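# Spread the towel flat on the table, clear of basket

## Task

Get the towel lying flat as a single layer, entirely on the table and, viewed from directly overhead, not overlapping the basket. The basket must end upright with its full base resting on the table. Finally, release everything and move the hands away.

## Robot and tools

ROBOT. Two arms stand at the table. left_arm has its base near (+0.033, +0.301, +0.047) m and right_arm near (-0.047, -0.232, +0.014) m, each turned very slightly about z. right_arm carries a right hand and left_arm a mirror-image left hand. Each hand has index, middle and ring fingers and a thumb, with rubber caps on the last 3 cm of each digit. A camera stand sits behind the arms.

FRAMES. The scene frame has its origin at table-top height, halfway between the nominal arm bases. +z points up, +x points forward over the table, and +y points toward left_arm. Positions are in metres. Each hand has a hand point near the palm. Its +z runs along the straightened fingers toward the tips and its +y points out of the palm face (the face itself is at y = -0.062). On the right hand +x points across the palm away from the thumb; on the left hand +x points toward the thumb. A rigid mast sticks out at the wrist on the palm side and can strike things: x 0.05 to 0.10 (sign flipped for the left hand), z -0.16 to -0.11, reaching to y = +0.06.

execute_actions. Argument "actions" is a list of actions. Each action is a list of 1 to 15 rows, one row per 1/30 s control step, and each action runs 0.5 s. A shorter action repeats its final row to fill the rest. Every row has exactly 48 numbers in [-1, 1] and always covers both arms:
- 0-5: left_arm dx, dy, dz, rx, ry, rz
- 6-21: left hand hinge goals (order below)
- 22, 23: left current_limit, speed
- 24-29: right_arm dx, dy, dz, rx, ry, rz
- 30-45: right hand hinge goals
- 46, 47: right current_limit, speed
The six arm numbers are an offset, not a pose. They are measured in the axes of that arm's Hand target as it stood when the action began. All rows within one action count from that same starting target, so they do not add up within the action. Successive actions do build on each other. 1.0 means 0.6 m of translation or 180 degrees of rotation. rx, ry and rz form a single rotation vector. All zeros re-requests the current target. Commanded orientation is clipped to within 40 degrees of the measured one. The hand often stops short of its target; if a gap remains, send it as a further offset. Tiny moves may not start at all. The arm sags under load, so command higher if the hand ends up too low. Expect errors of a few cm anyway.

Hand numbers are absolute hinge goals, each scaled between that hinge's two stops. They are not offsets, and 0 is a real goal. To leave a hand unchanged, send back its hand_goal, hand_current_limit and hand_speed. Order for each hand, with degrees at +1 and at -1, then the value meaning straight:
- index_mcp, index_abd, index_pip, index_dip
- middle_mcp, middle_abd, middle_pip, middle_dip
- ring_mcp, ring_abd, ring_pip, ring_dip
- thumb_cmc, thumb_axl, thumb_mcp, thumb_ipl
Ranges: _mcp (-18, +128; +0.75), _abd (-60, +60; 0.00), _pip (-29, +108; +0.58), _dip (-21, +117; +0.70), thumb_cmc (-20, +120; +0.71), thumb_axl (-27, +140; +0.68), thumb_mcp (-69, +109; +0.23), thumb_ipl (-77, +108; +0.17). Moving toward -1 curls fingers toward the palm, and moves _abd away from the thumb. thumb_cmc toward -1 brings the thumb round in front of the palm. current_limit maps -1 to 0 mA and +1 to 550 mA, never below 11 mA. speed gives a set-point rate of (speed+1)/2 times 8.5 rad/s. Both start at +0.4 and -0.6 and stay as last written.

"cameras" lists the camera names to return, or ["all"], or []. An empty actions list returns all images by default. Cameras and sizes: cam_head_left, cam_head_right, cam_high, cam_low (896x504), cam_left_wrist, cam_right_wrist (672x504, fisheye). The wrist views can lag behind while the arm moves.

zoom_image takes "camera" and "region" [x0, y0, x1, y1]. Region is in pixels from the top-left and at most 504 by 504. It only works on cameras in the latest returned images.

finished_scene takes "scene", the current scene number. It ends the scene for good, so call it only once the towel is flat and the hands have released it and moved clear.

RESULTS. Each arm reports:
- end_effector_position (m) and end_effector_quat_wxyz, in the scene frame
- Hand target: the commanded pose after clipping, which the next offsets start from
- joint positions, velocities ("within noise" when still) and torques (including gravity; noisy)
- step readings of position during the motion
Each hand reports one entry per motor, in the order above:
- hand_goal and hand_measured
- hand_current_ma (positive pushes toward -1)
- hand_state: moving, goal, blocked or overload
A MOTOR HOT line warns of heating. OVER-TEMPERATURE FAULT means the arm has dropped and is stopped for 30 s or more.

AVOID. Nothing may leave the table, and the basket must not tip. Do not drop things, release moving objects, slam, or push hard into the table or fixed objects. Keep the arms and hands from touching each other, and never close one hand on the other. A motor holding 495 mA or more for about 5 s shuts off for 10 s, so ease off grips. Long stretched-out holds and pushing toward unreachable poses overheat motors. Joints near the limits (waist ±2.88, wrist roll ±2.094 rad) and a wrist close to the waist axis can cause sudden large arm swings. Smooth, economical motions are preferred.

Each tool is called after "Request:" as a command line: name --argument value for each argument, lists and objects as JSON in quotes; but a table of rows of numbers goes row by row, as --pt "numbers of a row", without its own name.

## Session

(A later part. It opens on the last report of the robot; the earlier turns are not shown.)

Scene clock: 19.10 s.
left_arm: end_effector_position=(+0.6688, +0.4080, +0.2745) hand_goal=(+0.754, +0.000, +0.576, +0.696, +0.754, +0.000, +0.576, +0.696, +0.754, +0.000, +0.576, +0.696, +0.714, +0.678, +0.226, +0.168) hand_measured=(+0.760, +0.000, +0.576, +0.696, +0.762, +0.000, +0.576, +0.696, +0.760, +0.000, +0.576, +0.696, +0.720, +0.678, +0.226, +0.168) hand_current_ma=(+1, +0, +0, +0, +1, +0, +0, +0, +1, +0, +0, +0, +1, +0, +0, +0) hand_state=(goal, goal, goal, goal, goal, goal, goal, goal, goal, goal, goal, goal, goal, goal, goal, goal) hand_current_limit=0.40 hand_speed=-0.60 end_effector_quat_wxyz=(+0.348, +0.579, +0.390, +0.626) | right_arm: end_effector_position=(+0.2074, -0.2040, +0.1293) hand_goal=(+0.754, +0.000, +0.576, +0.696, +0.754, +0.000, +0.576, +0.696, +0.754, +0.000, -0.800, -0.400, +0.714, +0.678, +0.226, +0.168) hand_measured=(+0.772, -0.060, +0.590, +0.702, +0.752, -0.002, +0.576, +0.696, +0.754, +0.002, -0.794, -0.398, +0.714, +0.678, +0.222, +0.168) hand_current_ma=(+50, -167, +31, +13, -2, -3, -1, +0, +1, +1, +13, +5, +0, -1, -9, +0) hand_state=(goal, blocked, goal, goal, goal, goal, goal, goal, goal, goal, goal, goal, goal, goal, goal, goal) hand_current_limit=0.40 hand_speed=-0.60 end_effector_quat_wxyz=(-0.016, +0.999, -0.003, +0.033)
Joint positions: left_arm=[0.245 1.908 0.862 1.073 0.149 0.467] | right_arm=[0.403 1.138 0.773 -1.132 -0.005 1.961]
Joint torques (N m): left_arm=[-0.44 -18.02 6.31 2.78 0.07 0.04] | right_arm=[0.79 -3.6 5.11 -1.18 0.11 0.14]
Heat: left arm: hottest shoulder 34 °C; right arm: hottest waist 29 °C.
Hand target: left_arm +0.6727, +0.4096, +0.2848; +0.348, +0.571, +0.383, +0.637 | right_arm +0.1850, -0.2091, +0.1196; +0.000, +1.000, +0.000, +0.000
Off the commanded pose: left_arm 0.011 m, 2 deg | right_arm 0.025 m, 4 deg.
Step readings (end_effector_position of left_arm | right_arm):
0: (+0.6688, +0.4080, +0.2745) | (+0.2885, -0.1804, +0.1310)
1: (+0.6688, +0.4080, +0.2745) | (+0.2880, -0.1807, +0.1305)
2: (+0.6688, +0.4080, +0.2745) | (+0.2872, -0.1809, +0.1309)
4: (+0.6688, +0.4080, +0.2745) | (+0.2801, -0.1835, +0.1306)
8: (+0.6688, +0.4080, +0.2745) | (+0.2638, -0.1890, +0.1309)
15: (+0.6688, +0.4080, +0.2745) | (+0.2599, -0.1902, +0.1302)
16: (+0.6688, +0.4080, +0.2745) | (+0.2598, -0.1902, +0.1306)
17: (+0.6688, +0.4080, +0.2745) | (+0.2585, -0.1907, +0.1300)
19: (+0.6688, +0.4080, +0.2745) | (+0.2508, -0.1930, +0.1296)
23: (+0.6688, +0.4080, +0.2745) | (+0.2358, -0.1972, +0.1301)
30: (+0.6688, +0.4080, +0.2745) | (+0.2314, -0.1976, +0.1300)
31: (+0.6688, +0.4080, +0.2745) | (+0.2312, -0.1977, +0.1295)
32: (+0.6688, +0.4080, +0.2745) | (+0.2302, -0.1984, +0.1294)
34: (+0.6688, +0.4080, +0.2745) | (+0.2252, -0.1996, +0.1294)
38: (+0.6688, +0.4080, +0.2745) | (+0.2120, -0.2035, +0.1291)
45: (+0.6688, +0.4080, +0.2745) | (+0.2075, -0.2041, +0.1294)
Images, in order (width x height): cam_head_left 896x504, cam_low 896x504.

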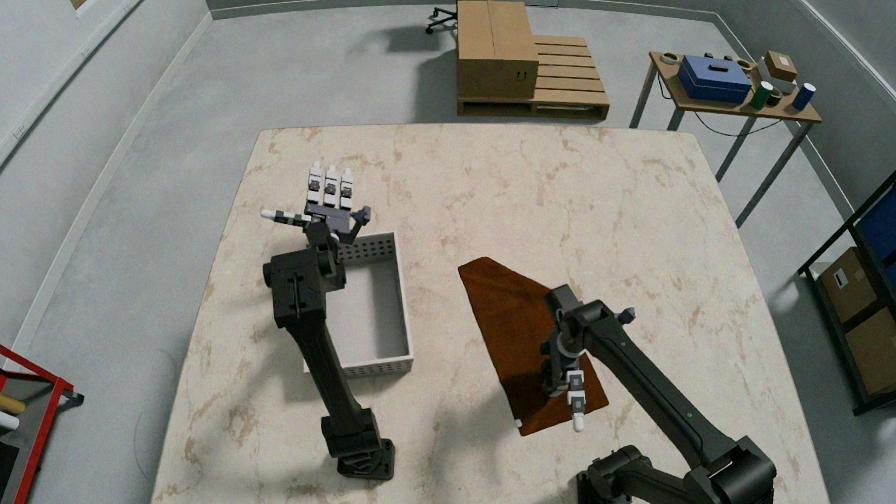

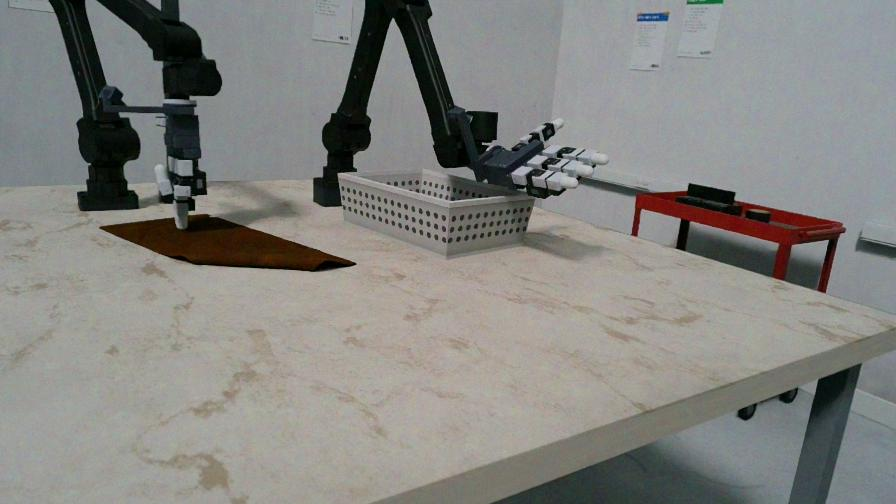

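Request:
execute_actions --actions '[[[0,0,0,0,0,0,0.754,0,0.576,0.696,0.754,0,0.576,0.696,0.754,0,0.576,0.696,0.714,0.678,0.226,0.168,0.4,-0.6,0.03,0,-0.1,0,0,0,0.754,0,0.576,0.696,0.754,0,0.576,0.696,0.754,0,-0.8,-0.4,0.714,0.678,0.226,0.168,0.4,-0.6]],[[0,0,0,0,0,0,0.754,0,0.576,0.696,0.754,0,0.576,0.696,0.754,0,0.576,0.696,0.714,0.678,0.226,0.168,0.4,-0.6,0.1,-0.01,-0.08,0,0,0,0.425,0.1,1,1,1,-0.1,0.431,0.145,0.754,0,-0.8,-0.4,0.714,0.678,0.226,0.168,0.4,-0.6]],[[0,0,0,0,0,0,0.754,0,0.576,0.696,0.754,0,0.576,0.696,0.754,0,0.576,0.696,0.714,0.678,0.226,0.168,0.4,-0.6,0.1,0,-0.02,0,0,0,0.425,0.1,1,1,1,-0.1,0.431,0.145,0.754,0,-0.8,-0.4,0.714,0.678,0.226,0.168,0.4,-0.6]],[[0,0,0,0,0,0,0.754,0,0.576,0.696,0.754,0,0.576,0.696,0.754,0,0.576,0.696,0.714,0.678,0.226,0.168,0.4,-0.6,0.1,0.02,0,0,0,0.0556,0.425,0.1,1,1,1,-0.1,0.431,0.145,0.754,0,-0.8,-0.4,0.714,0.678,0.226,0.168,0.4,-0.6]],[[0,0,0,0,0,0,0.754,0,0.576,0.696,0.754,0,0.576,0.696,0.754,0,0.576,0.696,0.714,0.678,0.226,0.168,0.4,-0.6,0.12,0.02,0,0,0,0,0.425,0.1,1,1,1,-0.1,0.431,0.145,0.754,0,-0.8,-0.4,0.714,0.678,0.226,0.168,0.4,-0.6]]]' --cameras '["all"]'

Request:
zoom_image --camera "cam_high" --region '[270, 180, 510, 340]'

Request:
zoom_image --camera "cam_head_left" --region '[440, 230, 640, 450]'

Request:
zoom_image --camera "cam_low" --region '[90, 200, 370, 290]'

Scene clock: 24.43 s.
left_arm: end_effector_position=(+0.6688, +0.4080, +0.2745) hand_goal=(+0.754, +0.000, +0.576, +0.696, +0.754, +0.000, +0.576, +0.696, +0.754, +0.000, +0.576, +0.696, +0.714, +0.678, +0.226, +0.168) hand_measured=(+0.760, +0.000, +0.576, +0.696, +0.762, +0.000, +0.576, +0.696, +0.760, +0.000, +0.576, +0.696, +0.720, +0.678, +0.226, +0.168) hand_current_ma=(+1, +0, +0, +0, +1, +0, +0, +0, +1, +0, +0, +0, +1, +0, +0, +0) hand_state=(goal, goal, goal, goal, goal, goal, goal, goal, goal, goal, goal, goal, goal, goal, goal, goal) hand_current_limit=0.40 hand_speed=-0.60 end_effector_quat_wxyz=(+0.348, +0.579, +0.390, +0.626) | right_arm: end_effector_position=(+0.4315, -0.2441, +0.2172) hand_goal=(+0.426, +0.100, +1.000, +1.000, +1.000, -0.100, +0.432, +0.146, +0.754, +0.000, -0.800, -0.400, +0.714, +0.678, +0.226, +0.168) hand_measured=(+0.428, +0.098, +0.998, +0.998, +0.996, -0.098, +0.434, +0.150, +0.756, +0.002, -0.794, -0.398, +0.714, +0.678, +0.222, +0.168) hand_current_ma=(+4, -1, -4, -5, -7, +1, +2, +5, +2, +1, +13, +5, +0, -1, -10, +0) hand_state=(goal, goal, goal, goal, goal, goal, goal, goal, goal, goal, goal, goal, goal, goal, goal, goal) hand_current_limit=0.40 hand_speed=-0.60 end_effector_quat_wxyz=(+0.004, +0.995, -0.095, -0.029)
Joint positions: left_arm=[0.245 1.908 0.862 1.073 0.149 0.467] | right_arm=[0.147 1.75 1.636 -1.516 -0.005 1.889]
Joint torques (N m): left_arm=[-0.15 -17.96 6.3 2.76 0.08 0.02] | right_arm=[0.26 -11.58 13.03 -0.65 0.01 -0.12]
Heat: left arm: hottest shoulder 34 °C; right arm: hottest waist 29 °C.
Hand target: left_arm +0.6727, +0.4096, +0.2848; +0.348, +0.571, +0.383, +0.637 | right_arm +0.4518, -0.2394, +0.2396; +0.000, +0.996, -0.087, +0.000
Off the commanded pose: left_arm 0.011 m, 2 deg | right_arm 0.031 m, 4 deg.
Step readings (end_effector_position of left_arm | right_arm):
0: (+0.6688, +0.4080, +0.2745) | (+0.2074, -0.2040, +0.1293)
1: (+0.6688, +0.4080, +0.2745) | (+0.2071, -0.2042, +0.1294)
2: (+0.6688, +0.4080, +0.2745) | (+0.2048, -0.2051, +0.1303)
4: (+0.6688, +0.4080, +0.2745) | (+0.1937, -0.2093, +0.1335)
8: (+0.6688, +0.4080, +0.2745) | (+0.1743, -0.2168, +0.1417)
15: (+0.6688, +0.4080, +0.2745) | (+0.1832, -0.2131, +0.1542)
16: (+0.6688, +0.4080, +0.2745) | (+0.1841, -0.2129, +0.1552)
17: (+0.6688, +0.4080, +0.2745) | (+0.1843, -0.2131, +0.1589)
19: (+0.6688, +0.4080, +0.2745) | (+0.1914, -0.2124, +0.1705)
23: (+0.6688, +0.4080, +0.2745) | (+0.2306, -0.2051, +0.1953)
30: (+0.6688, +0.4080, +0.2745) | (+0.2469, -0.2067, +0.2086)
31: (+0.6688, +0.4080, +0.2745) | (+0.2454, -0.2068, +0.2088)
32: (+0.6688, +0.4080, +0.2745) | (+0.2449, -0.2068, +0.2093)
34: (+0.6688, +0.4080, +0.2745) | (+0.2543, -0.2051, +0.2099)
38: (+0.6688, +0.4080, +0.2745) | (+0.2915, -0.2019, +0.2129)
45: (+0.6688, +0.4080, +0.2745) | (+0.3036, -0.2072, +0.2159)
46: (+0.6688, +0.4080, +0.2745) | (+0.3026, -0.2075, +0.2167)
47: (+0.6688, +0.4080, +0.2745) | (+0.3032, -0.2067, +0.2178)
49: (+0.6688, +0.4080, +0.2745) | (+0.3156, -0.2060, +0.2200)
53: (+0.6688, +0.4080, +0.2745) | (+0.3570, -0.2117, +0.2195)
60: (+0.6688, +0.4080, +0.2745) | (+0.3663, -0.2238, +0.2129)
61: (+0.6688, +0.4080, +0.2745) | (+0.3654, -0.2222, +0.2127)
62: (+0.6688, +0.4080, +0.2745) | (+0.3656, -0.2220, +0.2151)
64: (+0.6688, +0.4080, +0.2745) | (+0.3781, -0.2200, +0.2195)
68: (+0.6688, +0.4080, +0.2745) | (+0.4211, -0.2260, +0.2222)
75: (+0.6688, +0.4080, +0.2745) | (+0.4323, -0.2460, +0.2145)
camera_calibration:
cam_left_wrist: T_world_to_cam=[[0.0328247, -0.362108, -0.931558, 0.350406], [-0.813369, 0.531974, -0.235445, 0.33546], [0.580822, 0.765429, -0.277065, -0.503246], [0, 0, 0, 1]] pos_world=[0.553647, 0.333627, 0.265974]
cam_right_wrist: T_world_to_cam=[[-0.901965, -0.407016, 0.144214, 0.284601], [-0.134044, 0.581392, 0.802506, -0.0389513], [-0.410478, 0.704501, -0.578953, 0.596694], [0, 0, 0, 1]] pos_world=[0.496409, -0.281888, 0.335673]

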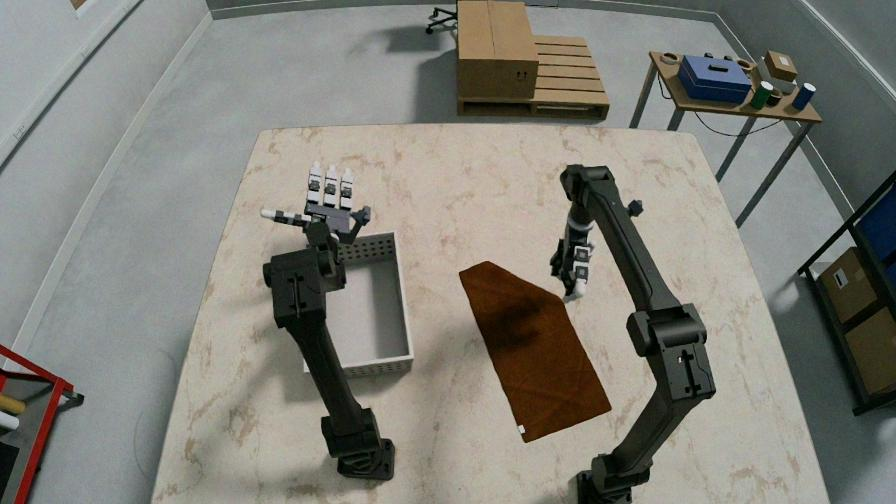

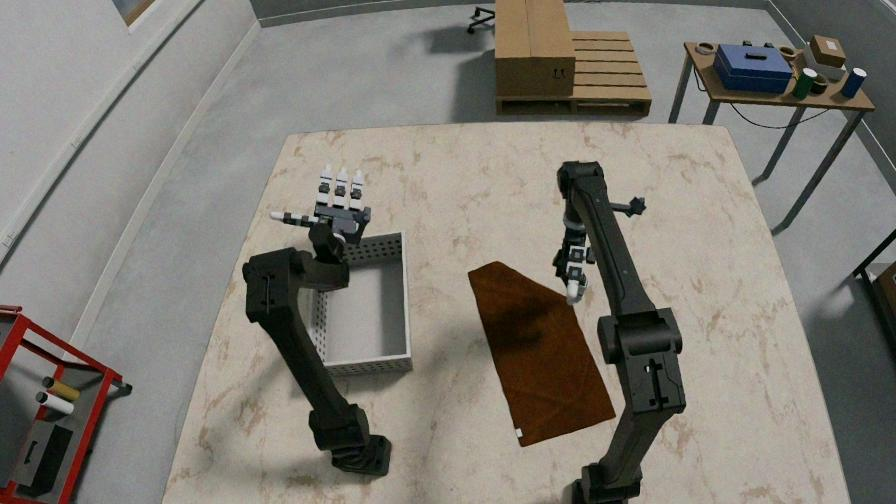

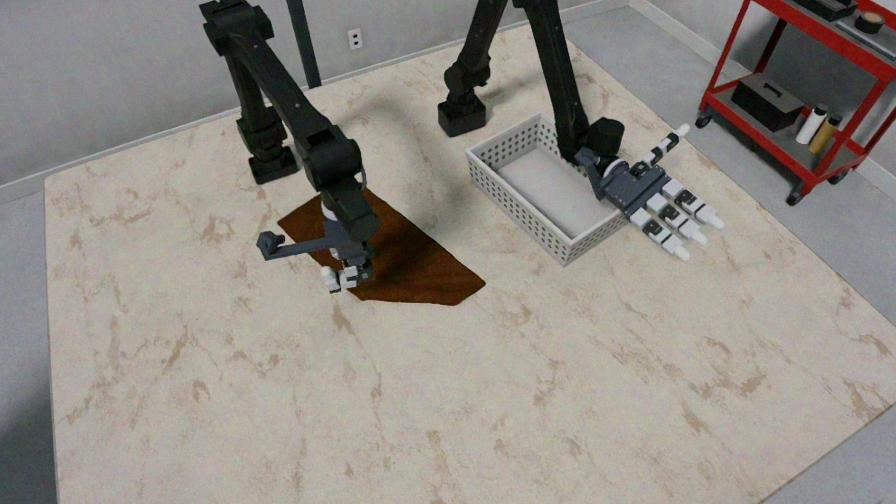

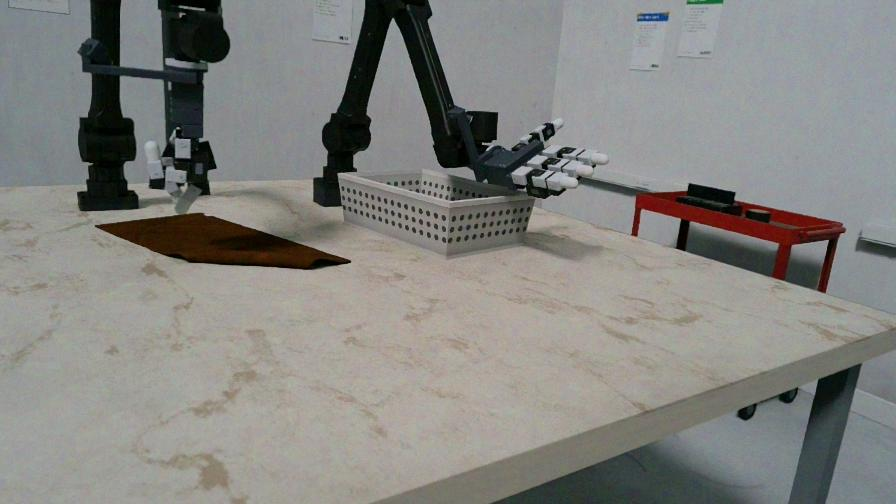

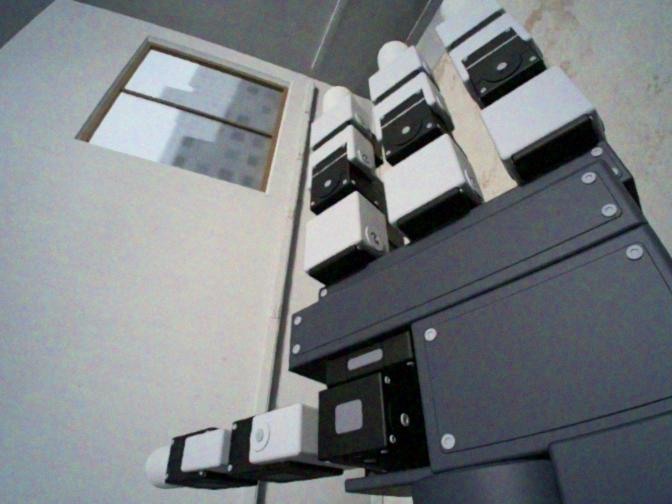

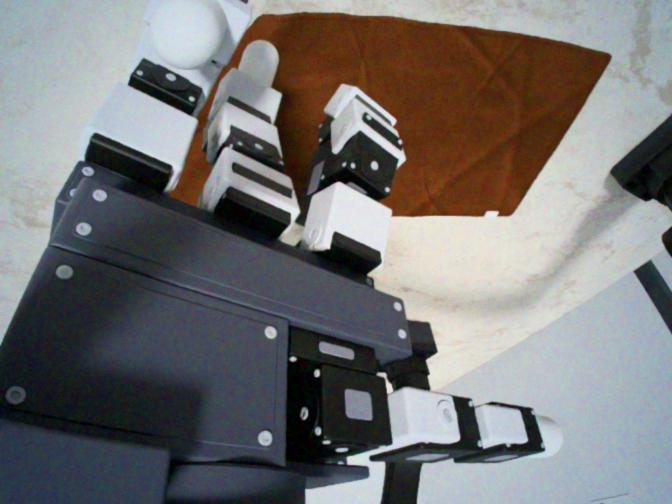

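Scaled by 2.100 from the camera's 896x504 image, which has a finer 1280x720 frame.

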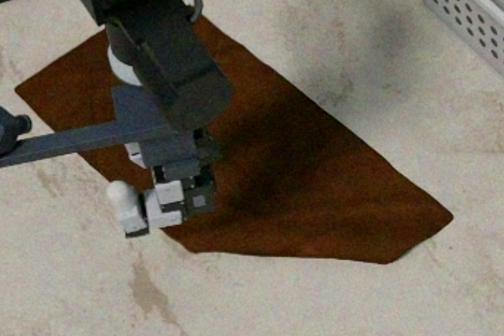

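Scaled by 2.291 from the camera's 896x504 image, which has a finer 1280x720 frame.

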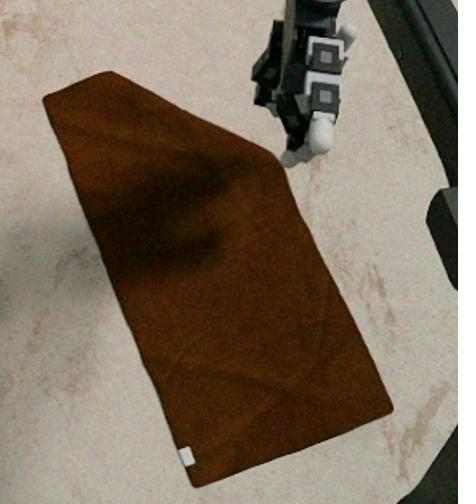

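Scaled by 1.800 from the camera's 896x504 image, which has a finer 1280x720 frame.

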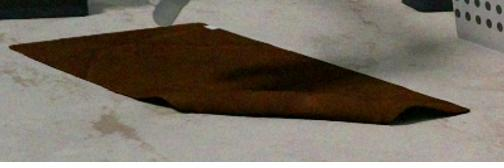

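Request:
execute_actions --actions '[[[0,0,0,0,0,0,0.754,0,0.576,0.696,0.754,0,0.576,0.696,0.754,0,0.576,0.696,0.714,0.678,0.226,0.168,0.4,-0.6,0.022,-0.091,0.033,0,0,0,0.425,0.1,1,1,1,-0.1,0.431,0.145,0.754,0,-0.8,-0.4,0.714,0.678,0.226,0.168,0.4,-0.6]],[[0,0,0,0,0,0,0.754,0,0.576,0.696,0.754,0,0.576,0.696,0.754,0,0.576,0.696,0.714,0.678,0.226,0.168,0.4,-0.6,0.022,-0.091,0.033,0,0,0,0.425,0.1,1,1,1,-0.1,0.431,0.145,0.754,0,-0.8,-0.4,0.714,0.678,0.226,0.168,0.4,-0.6]],[[0,0,0,0,0,0,0.754,0,0.576,0.696,0.754,0,0.576,0.696,0.754,0,0.576,0.696,0.714,0.678,0.226,0.168,0.4,-0.6,0,0,0.06,0,0,0,0.425,0.1,1,1,1,-0.1,0.431,0.145,0.754,0,-0.8,-0.4,0.714,0.678,0.226,0.168,0.4,-0.6]],[[0,0,0,0,0,0,0.754,0,0.576,0.696,0.754,0,0.576,0.696,0.754,0,0.576,0.696,0.714,0.678,0.226,0.168,0.4,-0.6,0,0,0.03,0,0,0,0.425,0.1,1,1,1,-0.1,0.431,0.145,0.754,0,-0.8,-0.4,0.714,0.678,0.226,0.168,0.4,-0.6]]]' --cameras '["cam_head_left","cam_high","cam_low","cam_right_wrist"]'

Request:
zoom_image --camera "cam_high" --region '[330, 210, 500, 330]'

Request:
zoom_image --camera "cam_low" --region '[150, 180, 370, 290]'

Request:
zoom_image --camera "cam_right_wrist" --region '[150, 0, 530, 200]'

Scene clock: 27.60 s.
left_arm: end_effector_position=(+0.6688, +0.4080, +0.2745) hand_goal=(+0.754, +0.000, +0.576, +0.696, +0.754, +0.000, +0.576, +0.696, +0.754, +0.000, +0.576, +0.696, +0.714, +0.678, +0.226, +0.168) hand_measured=(+0.760, +0.000, +0.576, +0.696, +0.762, +0.000, +0.576, +0.696, +0.760, +0.000, +0.576, +0.696, +0.720, +0.678, +0.226, +0.168) hand_current_ma=(+1, +0, +0, +0, +1, +0, +0, +0, +1, +0, +0, +0, +1, +0, +0, +0) hand_state=(goal, goal, goal, goal, goal, goal, goal, goal, goal, goal, goal, goal, goal, goal, goal, goal) hand_current_limit=0.40 hand_speed=-0.60 end_effector_quat_wxyz=(+0.348, +0.579, +0.390, +0.626) | right_arm: end_effector_position=(+0.4940, -0.1350, +0.1515) hand_goal=(+0.426, +0.100, +1.000, +1.000, +1.000, -0.100, +0.432, +0.146, +0.754, +0.000, -0.800, -0.400, +0.714, +0.678, +0.226, +0.168) hand_measured=(+0.428, +0.100, +0.998, +0.998, +0.996, -0.098, +0.434, +0.150, +0.756, +0.002, -0.794, -0.398, +0.714, +0.678, +0.222, +0.168) hand_current_ma=(+2, -1, -4, -5, -6, +1, +2, +5, +1, +1, +13, +5, +0, -1, -10, +0) hand_state=(goal, goal, goal, goal, goal, goal, goal, goal, goal, goal, goal, goal, goal, goal, goal, goal) hand_current_limit=0.40 hand_speed=-0.60 end_effector_quat_wxyz=(-0.003, +0.997, -0.076, -0.006)
Joint positions: left_arm=[0.245 1.908 0.862 1.073 0.149 0.467] | right_arm=[0.316 1.963 1.78 -1.396 -0.01 2.02]
Joint torques (N m): left_arm=[-0.09 -18.2 6.31 2.66 0.09 0.02] | right_arm=[-0.62 -13.8 7.54 0.51 0.13 0.16]
Heat: left arm: hottest shoulder 34 °C; right arm: hottest waist 29 °C.
Hand target: left_arm +0.6727, +0.4096, +0.2848; +0.348, +0.571, +0.383, +0.637 | right_arm +0.4967, -0.1363, +0.1460; +0.000, +0.996, -0.087, +0.000
Off the commanded pose: left_arm 0.011 m, 2 deg | right_arm 0.006 m, 1 deg.
Step readings (end_effector_position of left_arm | right_arm):
0: (+0.6688, +0.4080, +0.2745) | (+0.4315, -0.2441, +0.2172)
1: (+0.6688, +0.4080, +0.2745) | (+0.4315, -0.2441, +0.2172)
2: (+0.6688, +0.4080, +0.2745) | (+0.4323, -0.2428, +0.2170)
4: (+0.6688, +0.4080, +0.2745) | (+0.4372, -0.2387, +0.2172)
8: (+0.6688, +0.4080, +0.2745) | (+0.4511, -0.2121, +0.2086)
15: (+0.6688, +0.4080, +0.2745) | (+0.4521, -0.1836, +0.1935)
16: (+0.6688, +0.4080, +0.2745) | (+0.4520, -0.1843, +0.1935)
17: (+0.6688, +0.4080, +0.2745) | (+0.4518, -0.1848, +0.1938)
19: (+0.6688, +0.4080, +0.2745) | (+0.4580, -0.1827, +0.1952)
23: (+0.6688, +0.4080, +0.2745) | (+0.4761, -0.1665, +0.1903)
30: (+0.6688, +0.4080, +0.2745) | (+0.4759, -0.1375, +0.1761)
31: (+0.6688, +0.4080, +0.2745) | (+0.4758, -0.1367, +0.1754)
32: (+0.6688, +0.4080, +0.2745) | (+0.4758, -0.1367, +0.1746)
34: (+0.6688, +0.4080, +0.2745) | (+0.4783, -0.1366, +0.1730)
38: (+0.6688, +0.4080, +0.2745) | (+0.4878, -0.1352, +0.1696)
45: (+0.6688, +0.4080, +0.2745) | (+0.4901, -0.1370, +0.1659)
46: (+0.6688, +0.4080, +0.2745) | (+0.4905, -0.1369, +0.1658)
47: (+0.6688, +0.4080, +0.2745) | (+0.4912, -0.1367, +0.1656)
49: (+0.6688, +0.4080, +0.2745) | (+0.4936, -0.1360, +0.1630)
53: (+0.6688, +0.4080, +0.2745) | (+0.4944, -0.1357, +0.1578)
60: (+0.6688, +0.4080, +0.2745) | (+0.4940, -0.1350, +0.1515)
camera_calibration:
cam_right_wrist: T_world_to_cam=[[-0.891534, -0.442604, 0.0962782, 0.392181], [-0.194791, 0.566536, 0.800683, -0.0129489], [-0.40893, 0.695082, -0.591301, 0.507341], [0, 0, 0, 1]] pos_world=[0.554587, -0.171727, 0.272601]
Images, in order (width x height): cam_head_left 896x504, cam_high 896x504, cam_low 896x504, cam_right_wrist 672x504.

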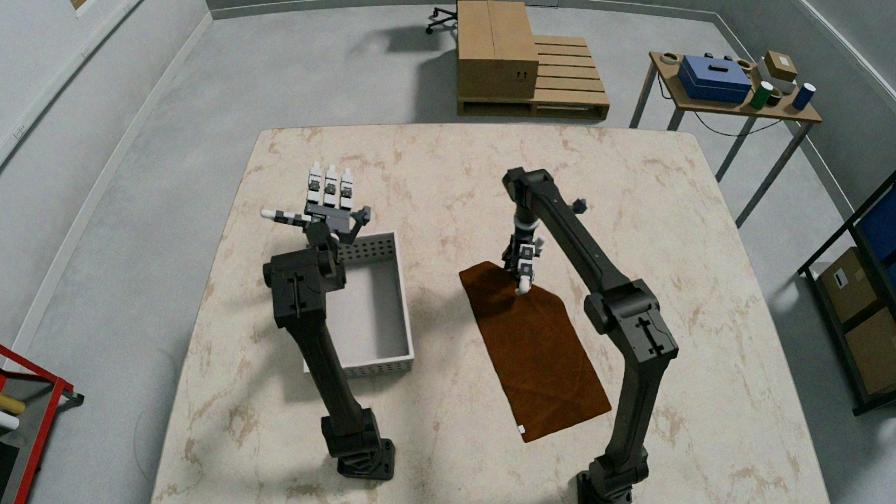

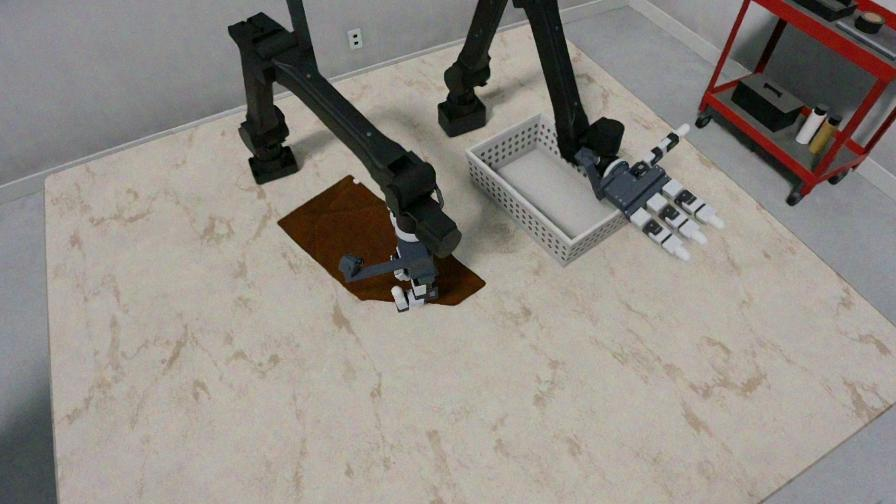

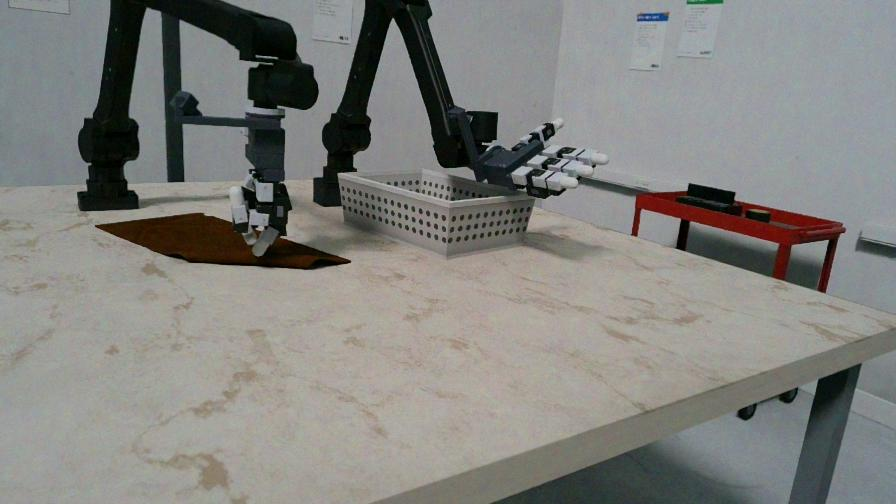

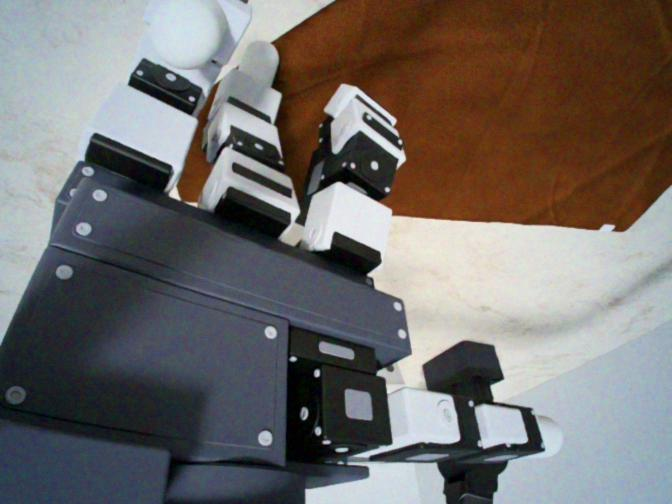

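Scaled by 2.965 from the camera's 896x504 image, which has a finer 1280x720 frame.

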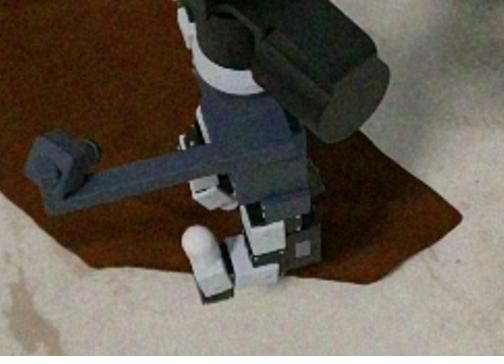

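Scaled by 2.291 from the camera's 896x504 image, which has a finer 1280x720 frame.

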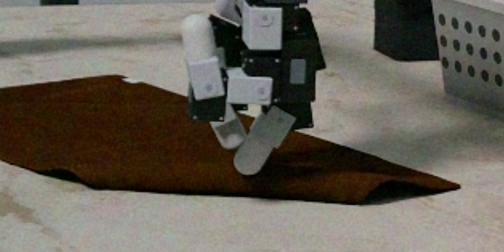

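Scaled by 1.326 from the camera's 672x504 image, which has a finer 960x720 frame.

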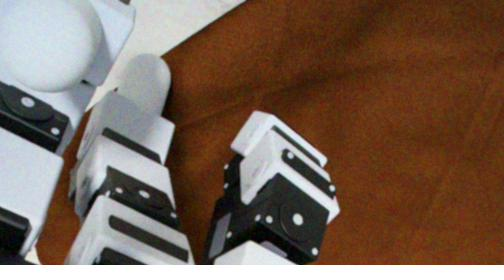

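Request:
execute_actions --actions '[[[0,0,0,0,0,0,0.754,0,0.576,0.696,0.754,0,0.576,0.696,0.754,0,0.576,0.696,0.714,0.678,0.226,0.168,0.4,-0.6,0,0,0.04,0,0,0,0.425,0.1,1,1,1,-0.1,0.431,0.145,0.754,0,-0.8,-0.4,0.714,0.678,0.226,0.168,0.4,-0.6]]]' --cameras '["cam_low","cam_right_wrist"]'

Request:
zoom_image --camera "cam_low" --region '[150, 180, 370, 290]'

Request:
zoom_image --camera "cam_right_wrist" --region '[150, 0, 530, 200]'

Scene clock: 34.20 s.
left_arm: end_effector_position=(+0.6688, +0.4080, +0.2745) hand_goal=(+0.754, +0.000, +0.576, +0.696, +0.754, +0.000, +0.576, +0.696, +0.754, +0.000, +0.576, +0.696, +0.714, +0.678, +0.226, +0.168) hand_measured=(+0.760, +0.000, +0.576, +0.696, +0.762, +0.000, +0.576, +0.696, +0.760, +0.000, +0.576, +0.696, +0.720, +0.678, +0.226, +0.168) hand_current_ma=(+1, +0, +0, +0, +1, +0, +0, +0, +1, +0, +0, +0, +1, +0, +0, +0) hand_state=(goal, goal, goal, goal, goal, goal, goal, goal, goal, goal, goal, goal, goal, goal, goal, goal) hand_current_limit=0.40 hand_speed=-0.60 end_effector_quat_wxyz=(+0.348, +0.579, +0.390, +0.626) | right_arm: end_effector_position=(+0.4950, -0.1356, +0.1320) hand_goal=(+0.426, +0.100, +1.000, +1.000, +1.000, -0.100, +0.432, +0.146, +0.754, +0.000, -0.800, -0.400, +0.714, +0.678, +0.226, +0.168) hand_measured=(+0.426, +0.102, +1.000, +1.000, +0.998, -0.102, +0.434, +0.148, +0.756, +0.002, -0.794, -0.398, +0.714, +0.678, +0.222, +0.168) hand_current_ma=(+0, +2, +0, +0, -4, -3, +2, +2, +1, +1, +13, +5, +0, -1, -10, +0) hand_state=(goal, goal, goal, goal, goal, goal, goal, goal, goal, goal, goal, goal, goal, goal, goal, goal) hand_current_limit=0.40 hand_speed=-0.60 end_effector_quat_wxyz=(-0.004, +0.997, -0.077, -0.003)
Joint positions: left_arm=[0.245 1.908 0.862 1.073 0.149 0.467] | right_arm=[0.314 1.972 1.744 -1.344 -0.01 2.02]
Joint torques (N m): left_arm=[-0.26 -17.96 6.39 2.69 0.1 0.04] | right_arm=[-0.15 -13.51 7.21 0.69 0.13 0.16]
Heat: left arm: hottest shoulder 34 °C; right arm: hottest waist 29 °C.
Hand target: left_arm +0.6727, +0.4096, +0.2848; +0.348, +0.571, +0.383, +0.637 | right_arm +0.4967, -0.1363, +0.1220; +0.000, +0.996, -0.087, +0.000
Off the commanded pose: left_arm 0.011 m, 2 deg | right_arm 0.010 m, 1 deg.
Step readings (end_effector_position of left_arm | right_arm):
0: (+0.6688, +0.4080, +0.2745) | (+0.4940, -0.1350, +0.1515)
1: (+0.6688, +0.4080, +0.2745) | (+0.4943, -0.1349, +0.1514)
2: (+0.6688, +0.4080, +0.2745) | (+0.4945, -0.1348, +0.1502)
4: (+0.6688, +0.4080, +0.2745) | (+0.4959, -0.1344, +0.1456)
8: (+0.6688, +0.4080, +0.2745) | (+0.4946, -0.1348, +0.1343)
15: (+0.6688, +0.4080, +0.2745) | (+0.4950, -0.1356, +0.1320)
camera_calibration:
cam_right_wrist: T_world_to_cam=[[-0.892758, -0.441399, 0.0902776, 0.396218], [-0.198594, 0.565402, 0.800551, 0.00491898], [-0.404405, 0.696769, -0.592426, 0.494764], [0, 0, 0, 1]] pos_world=[0.554789, -0.172627, 0.253403]
Images, in order (width x height): cam_low 896x504, cam_right_wrist 672x504.

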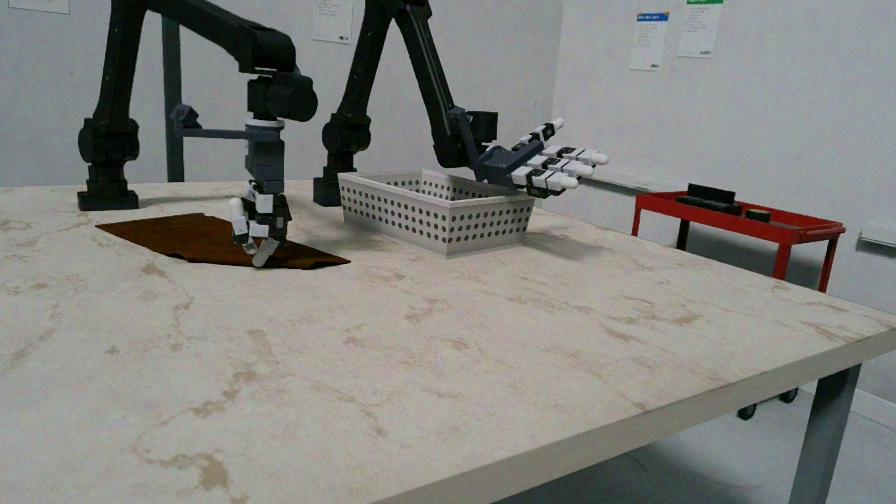

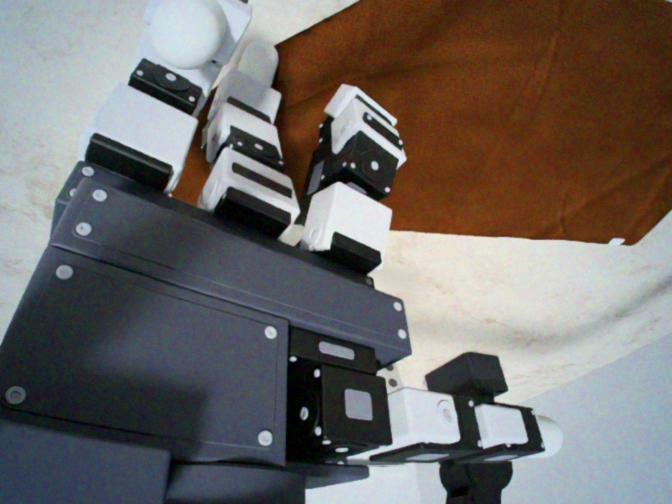

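Scaled by 2.291 from the camera's 896x504 image, which has a finer 1280x720 frame.

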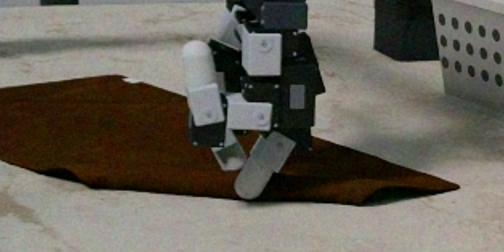

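Scaled by 1.326 from the camera's 672x504 image, which has a finer 960x720 frame.

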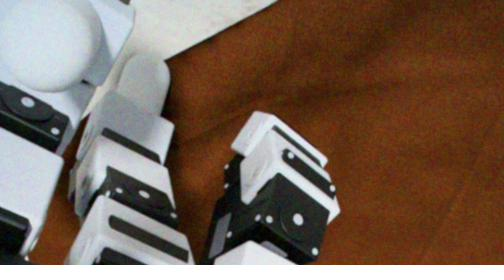

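Request:
execute_actions --actions '[[[0,0,0,0,0,0,0.754,0,0.576,0.696,0.754,0,0.576,0.696,0.754,0,0.576,0.696,0.714,0.678,0.226,0.168,0.4,-0.6,-0.015,0,0.012,0,0,0,0.425,0.1,1,1,1,-0.1,0.431,0.145,0.754,0,-0.8,-0.4,0.714,0.678,0.226,0.168,0.4,-0.6]],[[0,0,0,0,0,0,0.754,0,0.576,0.696,0.754,0,0.576,0.696,0.754,0,0.576,0.696,0.714,0.678,0.226,0.168,0.4,-0.6,0,0,0.01,0,0,0,0.425,-0.35,1,1,1,0.35,0.431,0.145,0.754,0,-0.8,-0.4,0.714,0.678,0.226,0.168,0.4,-0.85]],[[0,0,0,0,0,0,0.754,0,0.576,0.696,0.754,0,0.576,0.696,0.754,0,0.576,0.696,0.714,0.678,0.226,0.168,0.4,-0.6,0,0,0,0,0,0,0.425,-0.35,1,1,1,0.35,0.431,0.145,0.754,0,-0.8,-0.4,0.714,0.678,0.226,0.168,0.4,-0.85]]]' --cameras '["cam_low","cam_right_wrist","cam_high"]'

Request:
zoom_image --camera "cam_low" --region '[150, 180, 370, 290]'

Request:
zoom_image --camera "cam_right_wrist" --region '[150, 0, 530, 200]'

Scene clock: 36.57 s.
left_arm: end_effector_position=(+0.6688, +0.4080, +0.2745) hand_goal=(+0.754, +0.000, +0.576, +0.696, +0.754, +0.000, +0.576, +0.696, +0.754, +0.000, +0.576, +0.696, +0.714, +0.678, +0.226, +0.168) hand_measured=(+0.760, +0.000, +0.576, +0.696, +0.762, +0.000, +0.576, +0.696, +0.760, +0.000, +0.576, +0.696, +0.720, +0.678, +0.226, +0.168) hand_current_ma=(+1, +0, +0, +0, +1, +0, +0, +0, +1, +0, +0, +0, +1, +0, +0, +0) hand_state=(goal, goal, goal, goal, goal, goal, goal, goal, goal, goal, goal, goal, goal, goal, goal, goal) hand_current_limit=0.40 hand_speed=-0.60 end_effector_quat_wxyz=(+0.348, +0.579, +0.390, +0.626) | right_arm: end_effector_position=(+0.4856, -0.1314, +0.1297) hand_goal=(+0.426, -0.350, +1.000, +1.000, +1.000, +0.350, +0.432, +0.146, +0.754, +0.000, -0.800, -0.400, +0.714, +0.678, +0.226, +0.168) hand_measured=(+0.410, -0.016, +1.000, +1.000, +0.998, +0.188, +0.430, +0.142, +0.756, +0.002, -0.794, -0.398, +0.714, +0.678, +0.222, +0.168) hand_current_ma=(-42, +385, +0, +0, -3, -385, -4, -7, +1, +1, +13, +5, +0, -1, -10, +0) hand_state=(goal, blocked, goal, goal, goal, blocked, goal, goal, goal, goal, goal, goal, goal, goal, goal, goal) hand_current_limit=0.40 hand_speed=-0.85 end_effector_quat_wxyz=(-0.006, +0.997, -0.080, +0.002)
Joint positions: left_arm=[0.245 1.908 0.862 1.073 0.149 0.467] | right_arm=[0.325 1.948 1.701 -1.316 -0.01 2.037]
Joint torques (N m): left_arm=[-0.38 -17.61 6.23 2.67 0.09 0.04] | right_arm=[-0.09 -12.22 6.27 1.29 0.13 0.14]
Heat: left arm: hottest shoulder 34 °C; right arm: hottest waist 29 °C.
Hand target: left_arm +0.6727, +0.4096, +0.2848; +0.348, +0.571, +0.383, +0.637 | right_arm +0.4879, -0.1347, +0.1089; +0.000, +0.996, -0.087, +0.000
Off the commanded pose: left_arm 0.011 m, 2 deg | right_arm 0.021 m, 1 deg.
Step readings (end_effector_position of left_arm | right_arm):
0: (+0.6688, +0.4080, +0.2745) | (+0.4950, -0.1356, +0.1320)
1: (+0.6688, +0.4080, +0.2745) | (+0.4950, -0.1356, +0.1320)
2: (+0.6688, +0.4080, +0.2745) | (+0.4949, -0.1356, +0.1314)
4: (+0.6688, +0.4080, +0.2745) | (+0.4941, -0.1357, +0.1302)
8: (+0.6688, +0.4080, +0.2745) | (+0.4926, -0.1361, +0.1300)
15: (+0.6688, +0.4080, +0.2745) | (+0.4920, -0.1361, +0.1299)
16: (+0.6688, +0.4080, +0.2745) | (+0.4920, -0.1361, +0.1299)
17: (+0.6688, +0.4080, +0.2745) | (+0.4923, -0.1360, +0.1298)
19: (+0.6688, +0.4080, +0.2745) | (+0.4914, -0.1363, +0.1296)
23: (+0.6688, +0.4080, +0.2745) | (+0.4883, -0.1341, +0.1301)
30: (+0.6688, +0.4080, +0.2745) | (+0.4856, -0.1314, +0.1297)
31: (+0.6688, +0.4080, +0.2745) | (+0.4856, -0.1314, +0.1297)
32: (+0.6688, +0.4080, +0.2745) | (+0.4856, -0.1314, +0.1297)
34: (+0.6688, +0.4080, +0.2745) | (+0.4856, -0.1314, +0.1297)
38: (+0.6688, +0.4080, +0.2745) | (+0.4856, -0.1314, +0.1297)
45: (+0.6688, +0.4080, +0.2745) | (+0.4856, -0.1314, +0.1297)
camera_calibration:
cam_right_wrist: T_world_to_cam=[[-0.896179, -0.436176, 0.0813263, 0.393409], [-0.202124, 0.564507, 0.800298, 0.00411083], [-0.39498, 0.700773, -0.594061, 0.482764], [0, 0, 0, 1]] pos_world=[0.544079, -0.169033, 0.251507]
Images, in order (width x height): cam_high 896x504, cam_low 896x504, cam_right_wrist 672x504.

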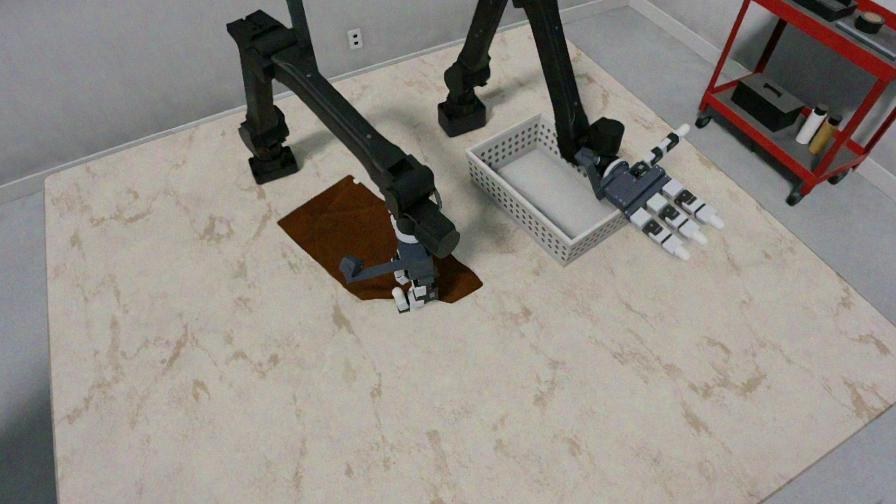

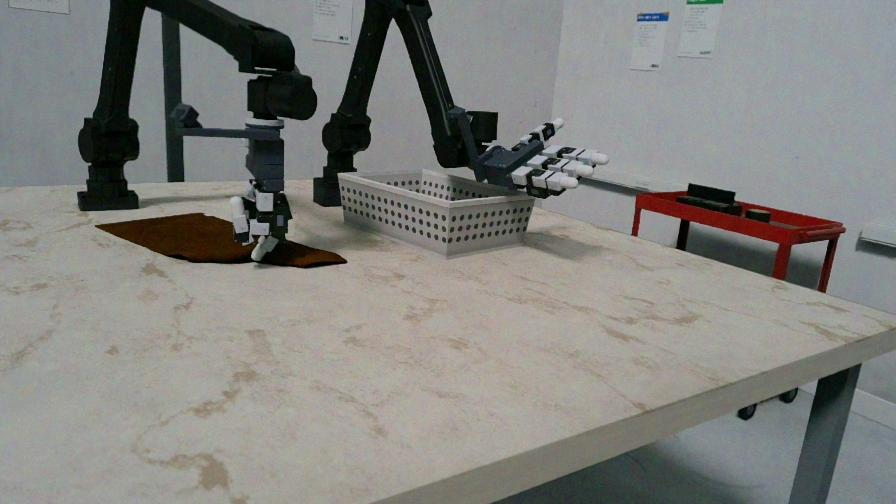

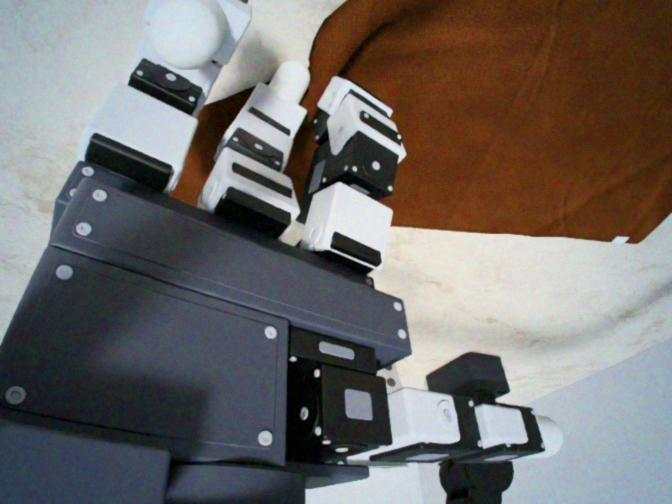

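Scaled by 2.291 from the camera's 896x504 image, which has a finer 1280x720 frame.

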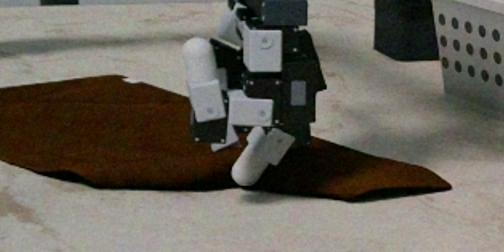

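Scaled by 1.326 from the camera's 672x504 image, which has a finer 960x720 frame.

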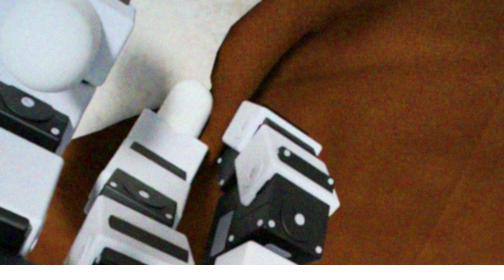

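Request:
execute_actions --actions '[[[0,0,0,0,0,0,0.754,0,0.576,0.696,0.754,0,0.576,0.696,0.754,0,0.576,0.696,0.714,0.678,0.226,0.168,0.4,-0.6,0.01,0,-0.05,0,0,0,0.425,-0.4,1,1,1,0.4,0.431,0.145,0.754,0,-0.8,-0.4,0.714,0.678,0.226,0.168,0.45,-0.85]],[[0,0,0,0,0,0,0.754,0,0.576,0.696,0.754,0,0.576,0.696,0.754,0,0.576,0.696,0.714,0.678,0.226,0.168,0.4,-0.6,0.01,0,-0.05,0,0,0,0.425,-0.4,1,1,1,0.4,0.431,0.145,0.754,0,-0.8,-0.4,0.714,0.678,0.226,0.168,0.45,-0.85]]]' --cameras '["cam_low","cam_right_wrist","cam_high"]'

Request:
zoom_image --camera "cam_low" --region '[150, 180, 370, 290]'

Request:
zoom_image --camera "cam_high" --region '[330, 210, 500, 330]'

Scene clock: 38.47 s.
left_arm: end_effector_position=(+0.6688, +0.4080, +0.2745) hand_goal=(+0.754, +0.000, +0.576, +0.696, +0.754, +0.000, +0.576, +0.696, +0.754, +0.000, +0.576, +0.696, +0.714, +0.678, +0.226, +0.168) hand_measured=(+0.760, +0.000, +0.576, +0.696, +0.762, +0.000, +0.576, +0.696, +0.760, +0.000, +0.576, +0.696, +0.720, +0.678, +0.226, +0.168) hand_current_ma=(+1, +0, +0, +0, +1, +0, +0, +0, +1, +0, +0, +0, +1, +0, +0, +0) hand_state=(goal, goal, goal, goal, goal, goal, goal, goal, goal, goal, goal, goal, goal, goal, goal, goal) hand_current_limit=0.40 hand_speed=-0.60 end_effector_quat_wxyz=(+0.348, +0.579, +0.390, +0.626) | right_arm: end_effector_position=(+0.4784, -0.1339, +0.1490) hand_goal=(+0.426, -0.400, +1.000, +1.000, +1.000, +0.400, +0.432, +0.146, +0.754, +0.000, -0.800, -0.400, +0.714, +0.678, +0.226, +0.168) hand_measured=(+0.418, -0.040, +0.996, +1.000, +1.000, +0.188, +0.430, +0.142, +0.756, +0.002, -0.794, -0.398, +0.714, +0.678, +0.222, +0.168) hand_current_ma=(-16, +399, -5, -1, +0, -399, -3, -7, +1, +1, +13, +5, +0, -1, -10, +0) hand_state=(goal, blocked, goal, goal, goal, blocked, goal, goal, goal, goal, goal, goal, goal, goal, goal, goal) hand_current_limit=0.45 hand_speed=-0.85 end_effector_quat_wxyz=(+0.006, +0.996, -0.080, -0.024)
Joint positions: left_arm=[0.245 1.908 0.862 1.073 0.149 0.467] | right_arm=[0.325 1.955 1.754 -1.419 -0.008 2.037]
Joint torques (N m): left_arm=[-0.21 -17.96 6.27 2.76 0.09 0.03] | right_arm=[-0.91 -13.45 13.03 -0.7 0.13 0.06]
Heat: left arm: hottest shoulder 34 °C; right arm: hottest waist 29 °C.
Hand target: left_arm +0.6727, +0.4096, +0.2848; +0.348, +0.571, +0.383, +0.637 | right_arm +0.4997, -0.1368, +0.1688; +0.000, +0.996, -0.087, +0.000
Off the commanded pose: left_arm 0.011 m, 2 deg | right_arm 0.029 m, 3 deg.
Step readings (end_effector_position of left_arm | right_arm):
0: (+0.6688, +0.4080, +0.2745) | (+0.4856, -0.1314, +0.1297)
1: (+0.6688, +0.4080, +0.2745) | (+0.4856, -0.1314, +0.1297)
2: (+0.6688, +0.4080, +0.2745) | (+0.4856, -0.1314, +0.1297)
4: (+0.6688, +0.4080, +0.2745) | (+0.4841, -0.1318, +0.1301)
8: (+0.6688, +0.4080, +0.2745) | (+0.4840, -0.1318, +0.1313)
15: (+0.6688, +0.4080, +0.2745) | (+0.4842, -0.1318, +0.1319)
16: (+0.6688, +0.4080, +0.2745) | (+0.4838, -0.1319, +0.1320)
17: (+0.6688, +0.4080, +0.2745) | (+0.4833, -0.1321, +0.1333)
19: (+0.6688, +0.4080, +0.2745) | (+0.4812, -0.1330, +0.1372)
23: (+0.6688, +0.4080, +0.2745) | (+0.4781, -0.1340, +0.1452)
30: (+0.6688, +0.4080, +0.2745) | (+0.4780, -0.1340, +0.1507)
camera_calibration:
cam_right_wrist: T_world_to_cam=[[-0.890326, -0.434122, 0.137324, 0.373471], [-0.159189, 0.579343, 0.799387, -0.0297715], [-0.42659, 0.689855, -0.584912, 0.505516], [0, 0, 0, 1]] pos_world=[0.543419, -0.169353, 0.268195]
Images, in order (width x height): cam_high 896x504, cam_low 896x504, cam_right_wrist 672x504.

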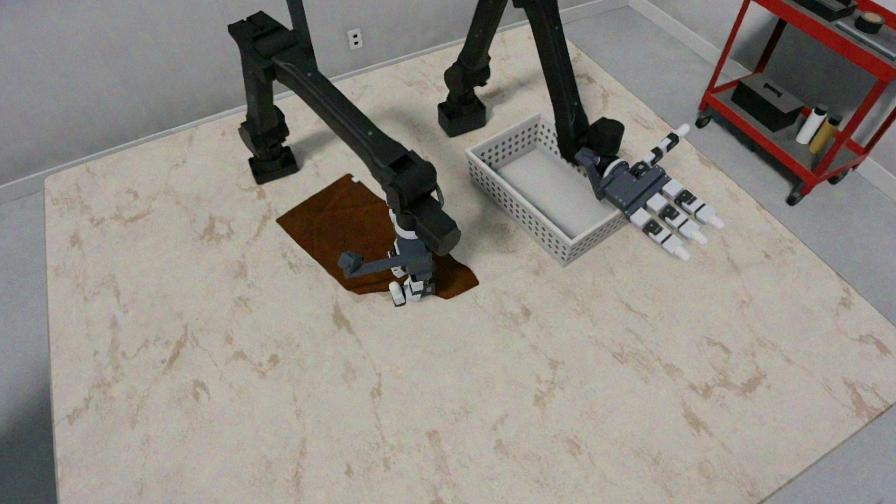

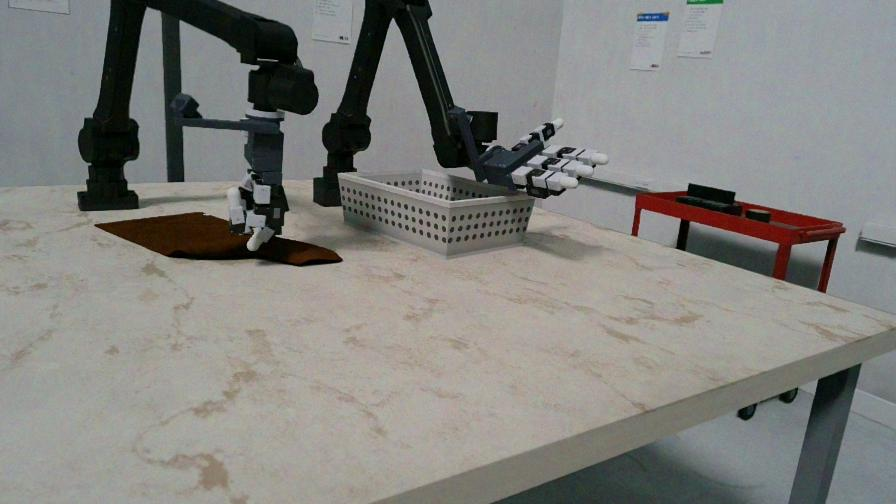

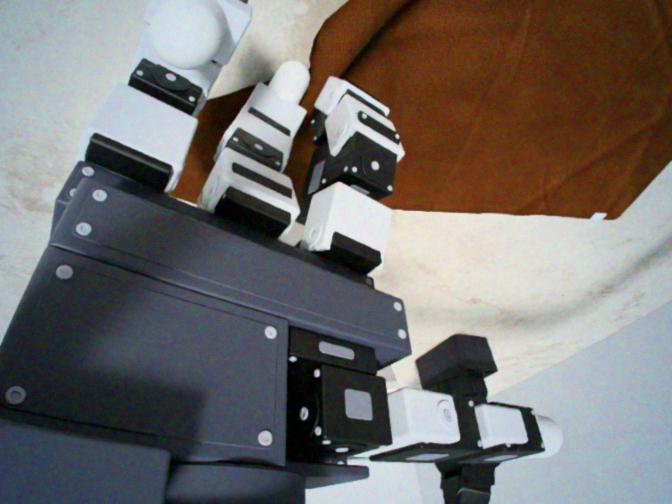

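Scaled by 2.291 from the camera's 896x504 image, which has a finer 1280x720 frame.

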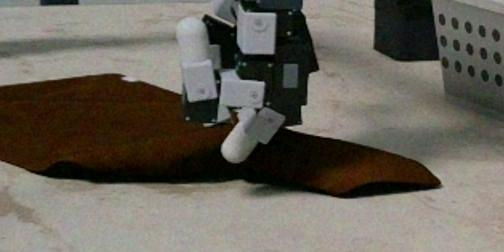

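Scaled by 2.965 from the camera's 896x504 image, which has a finer 1280x720 frame.

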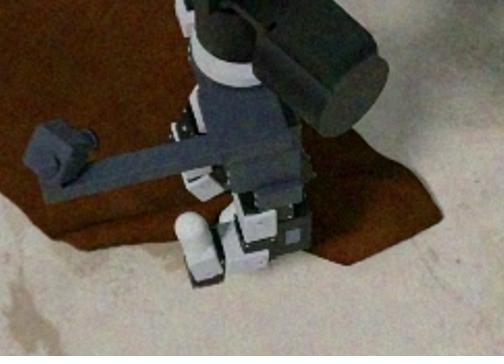

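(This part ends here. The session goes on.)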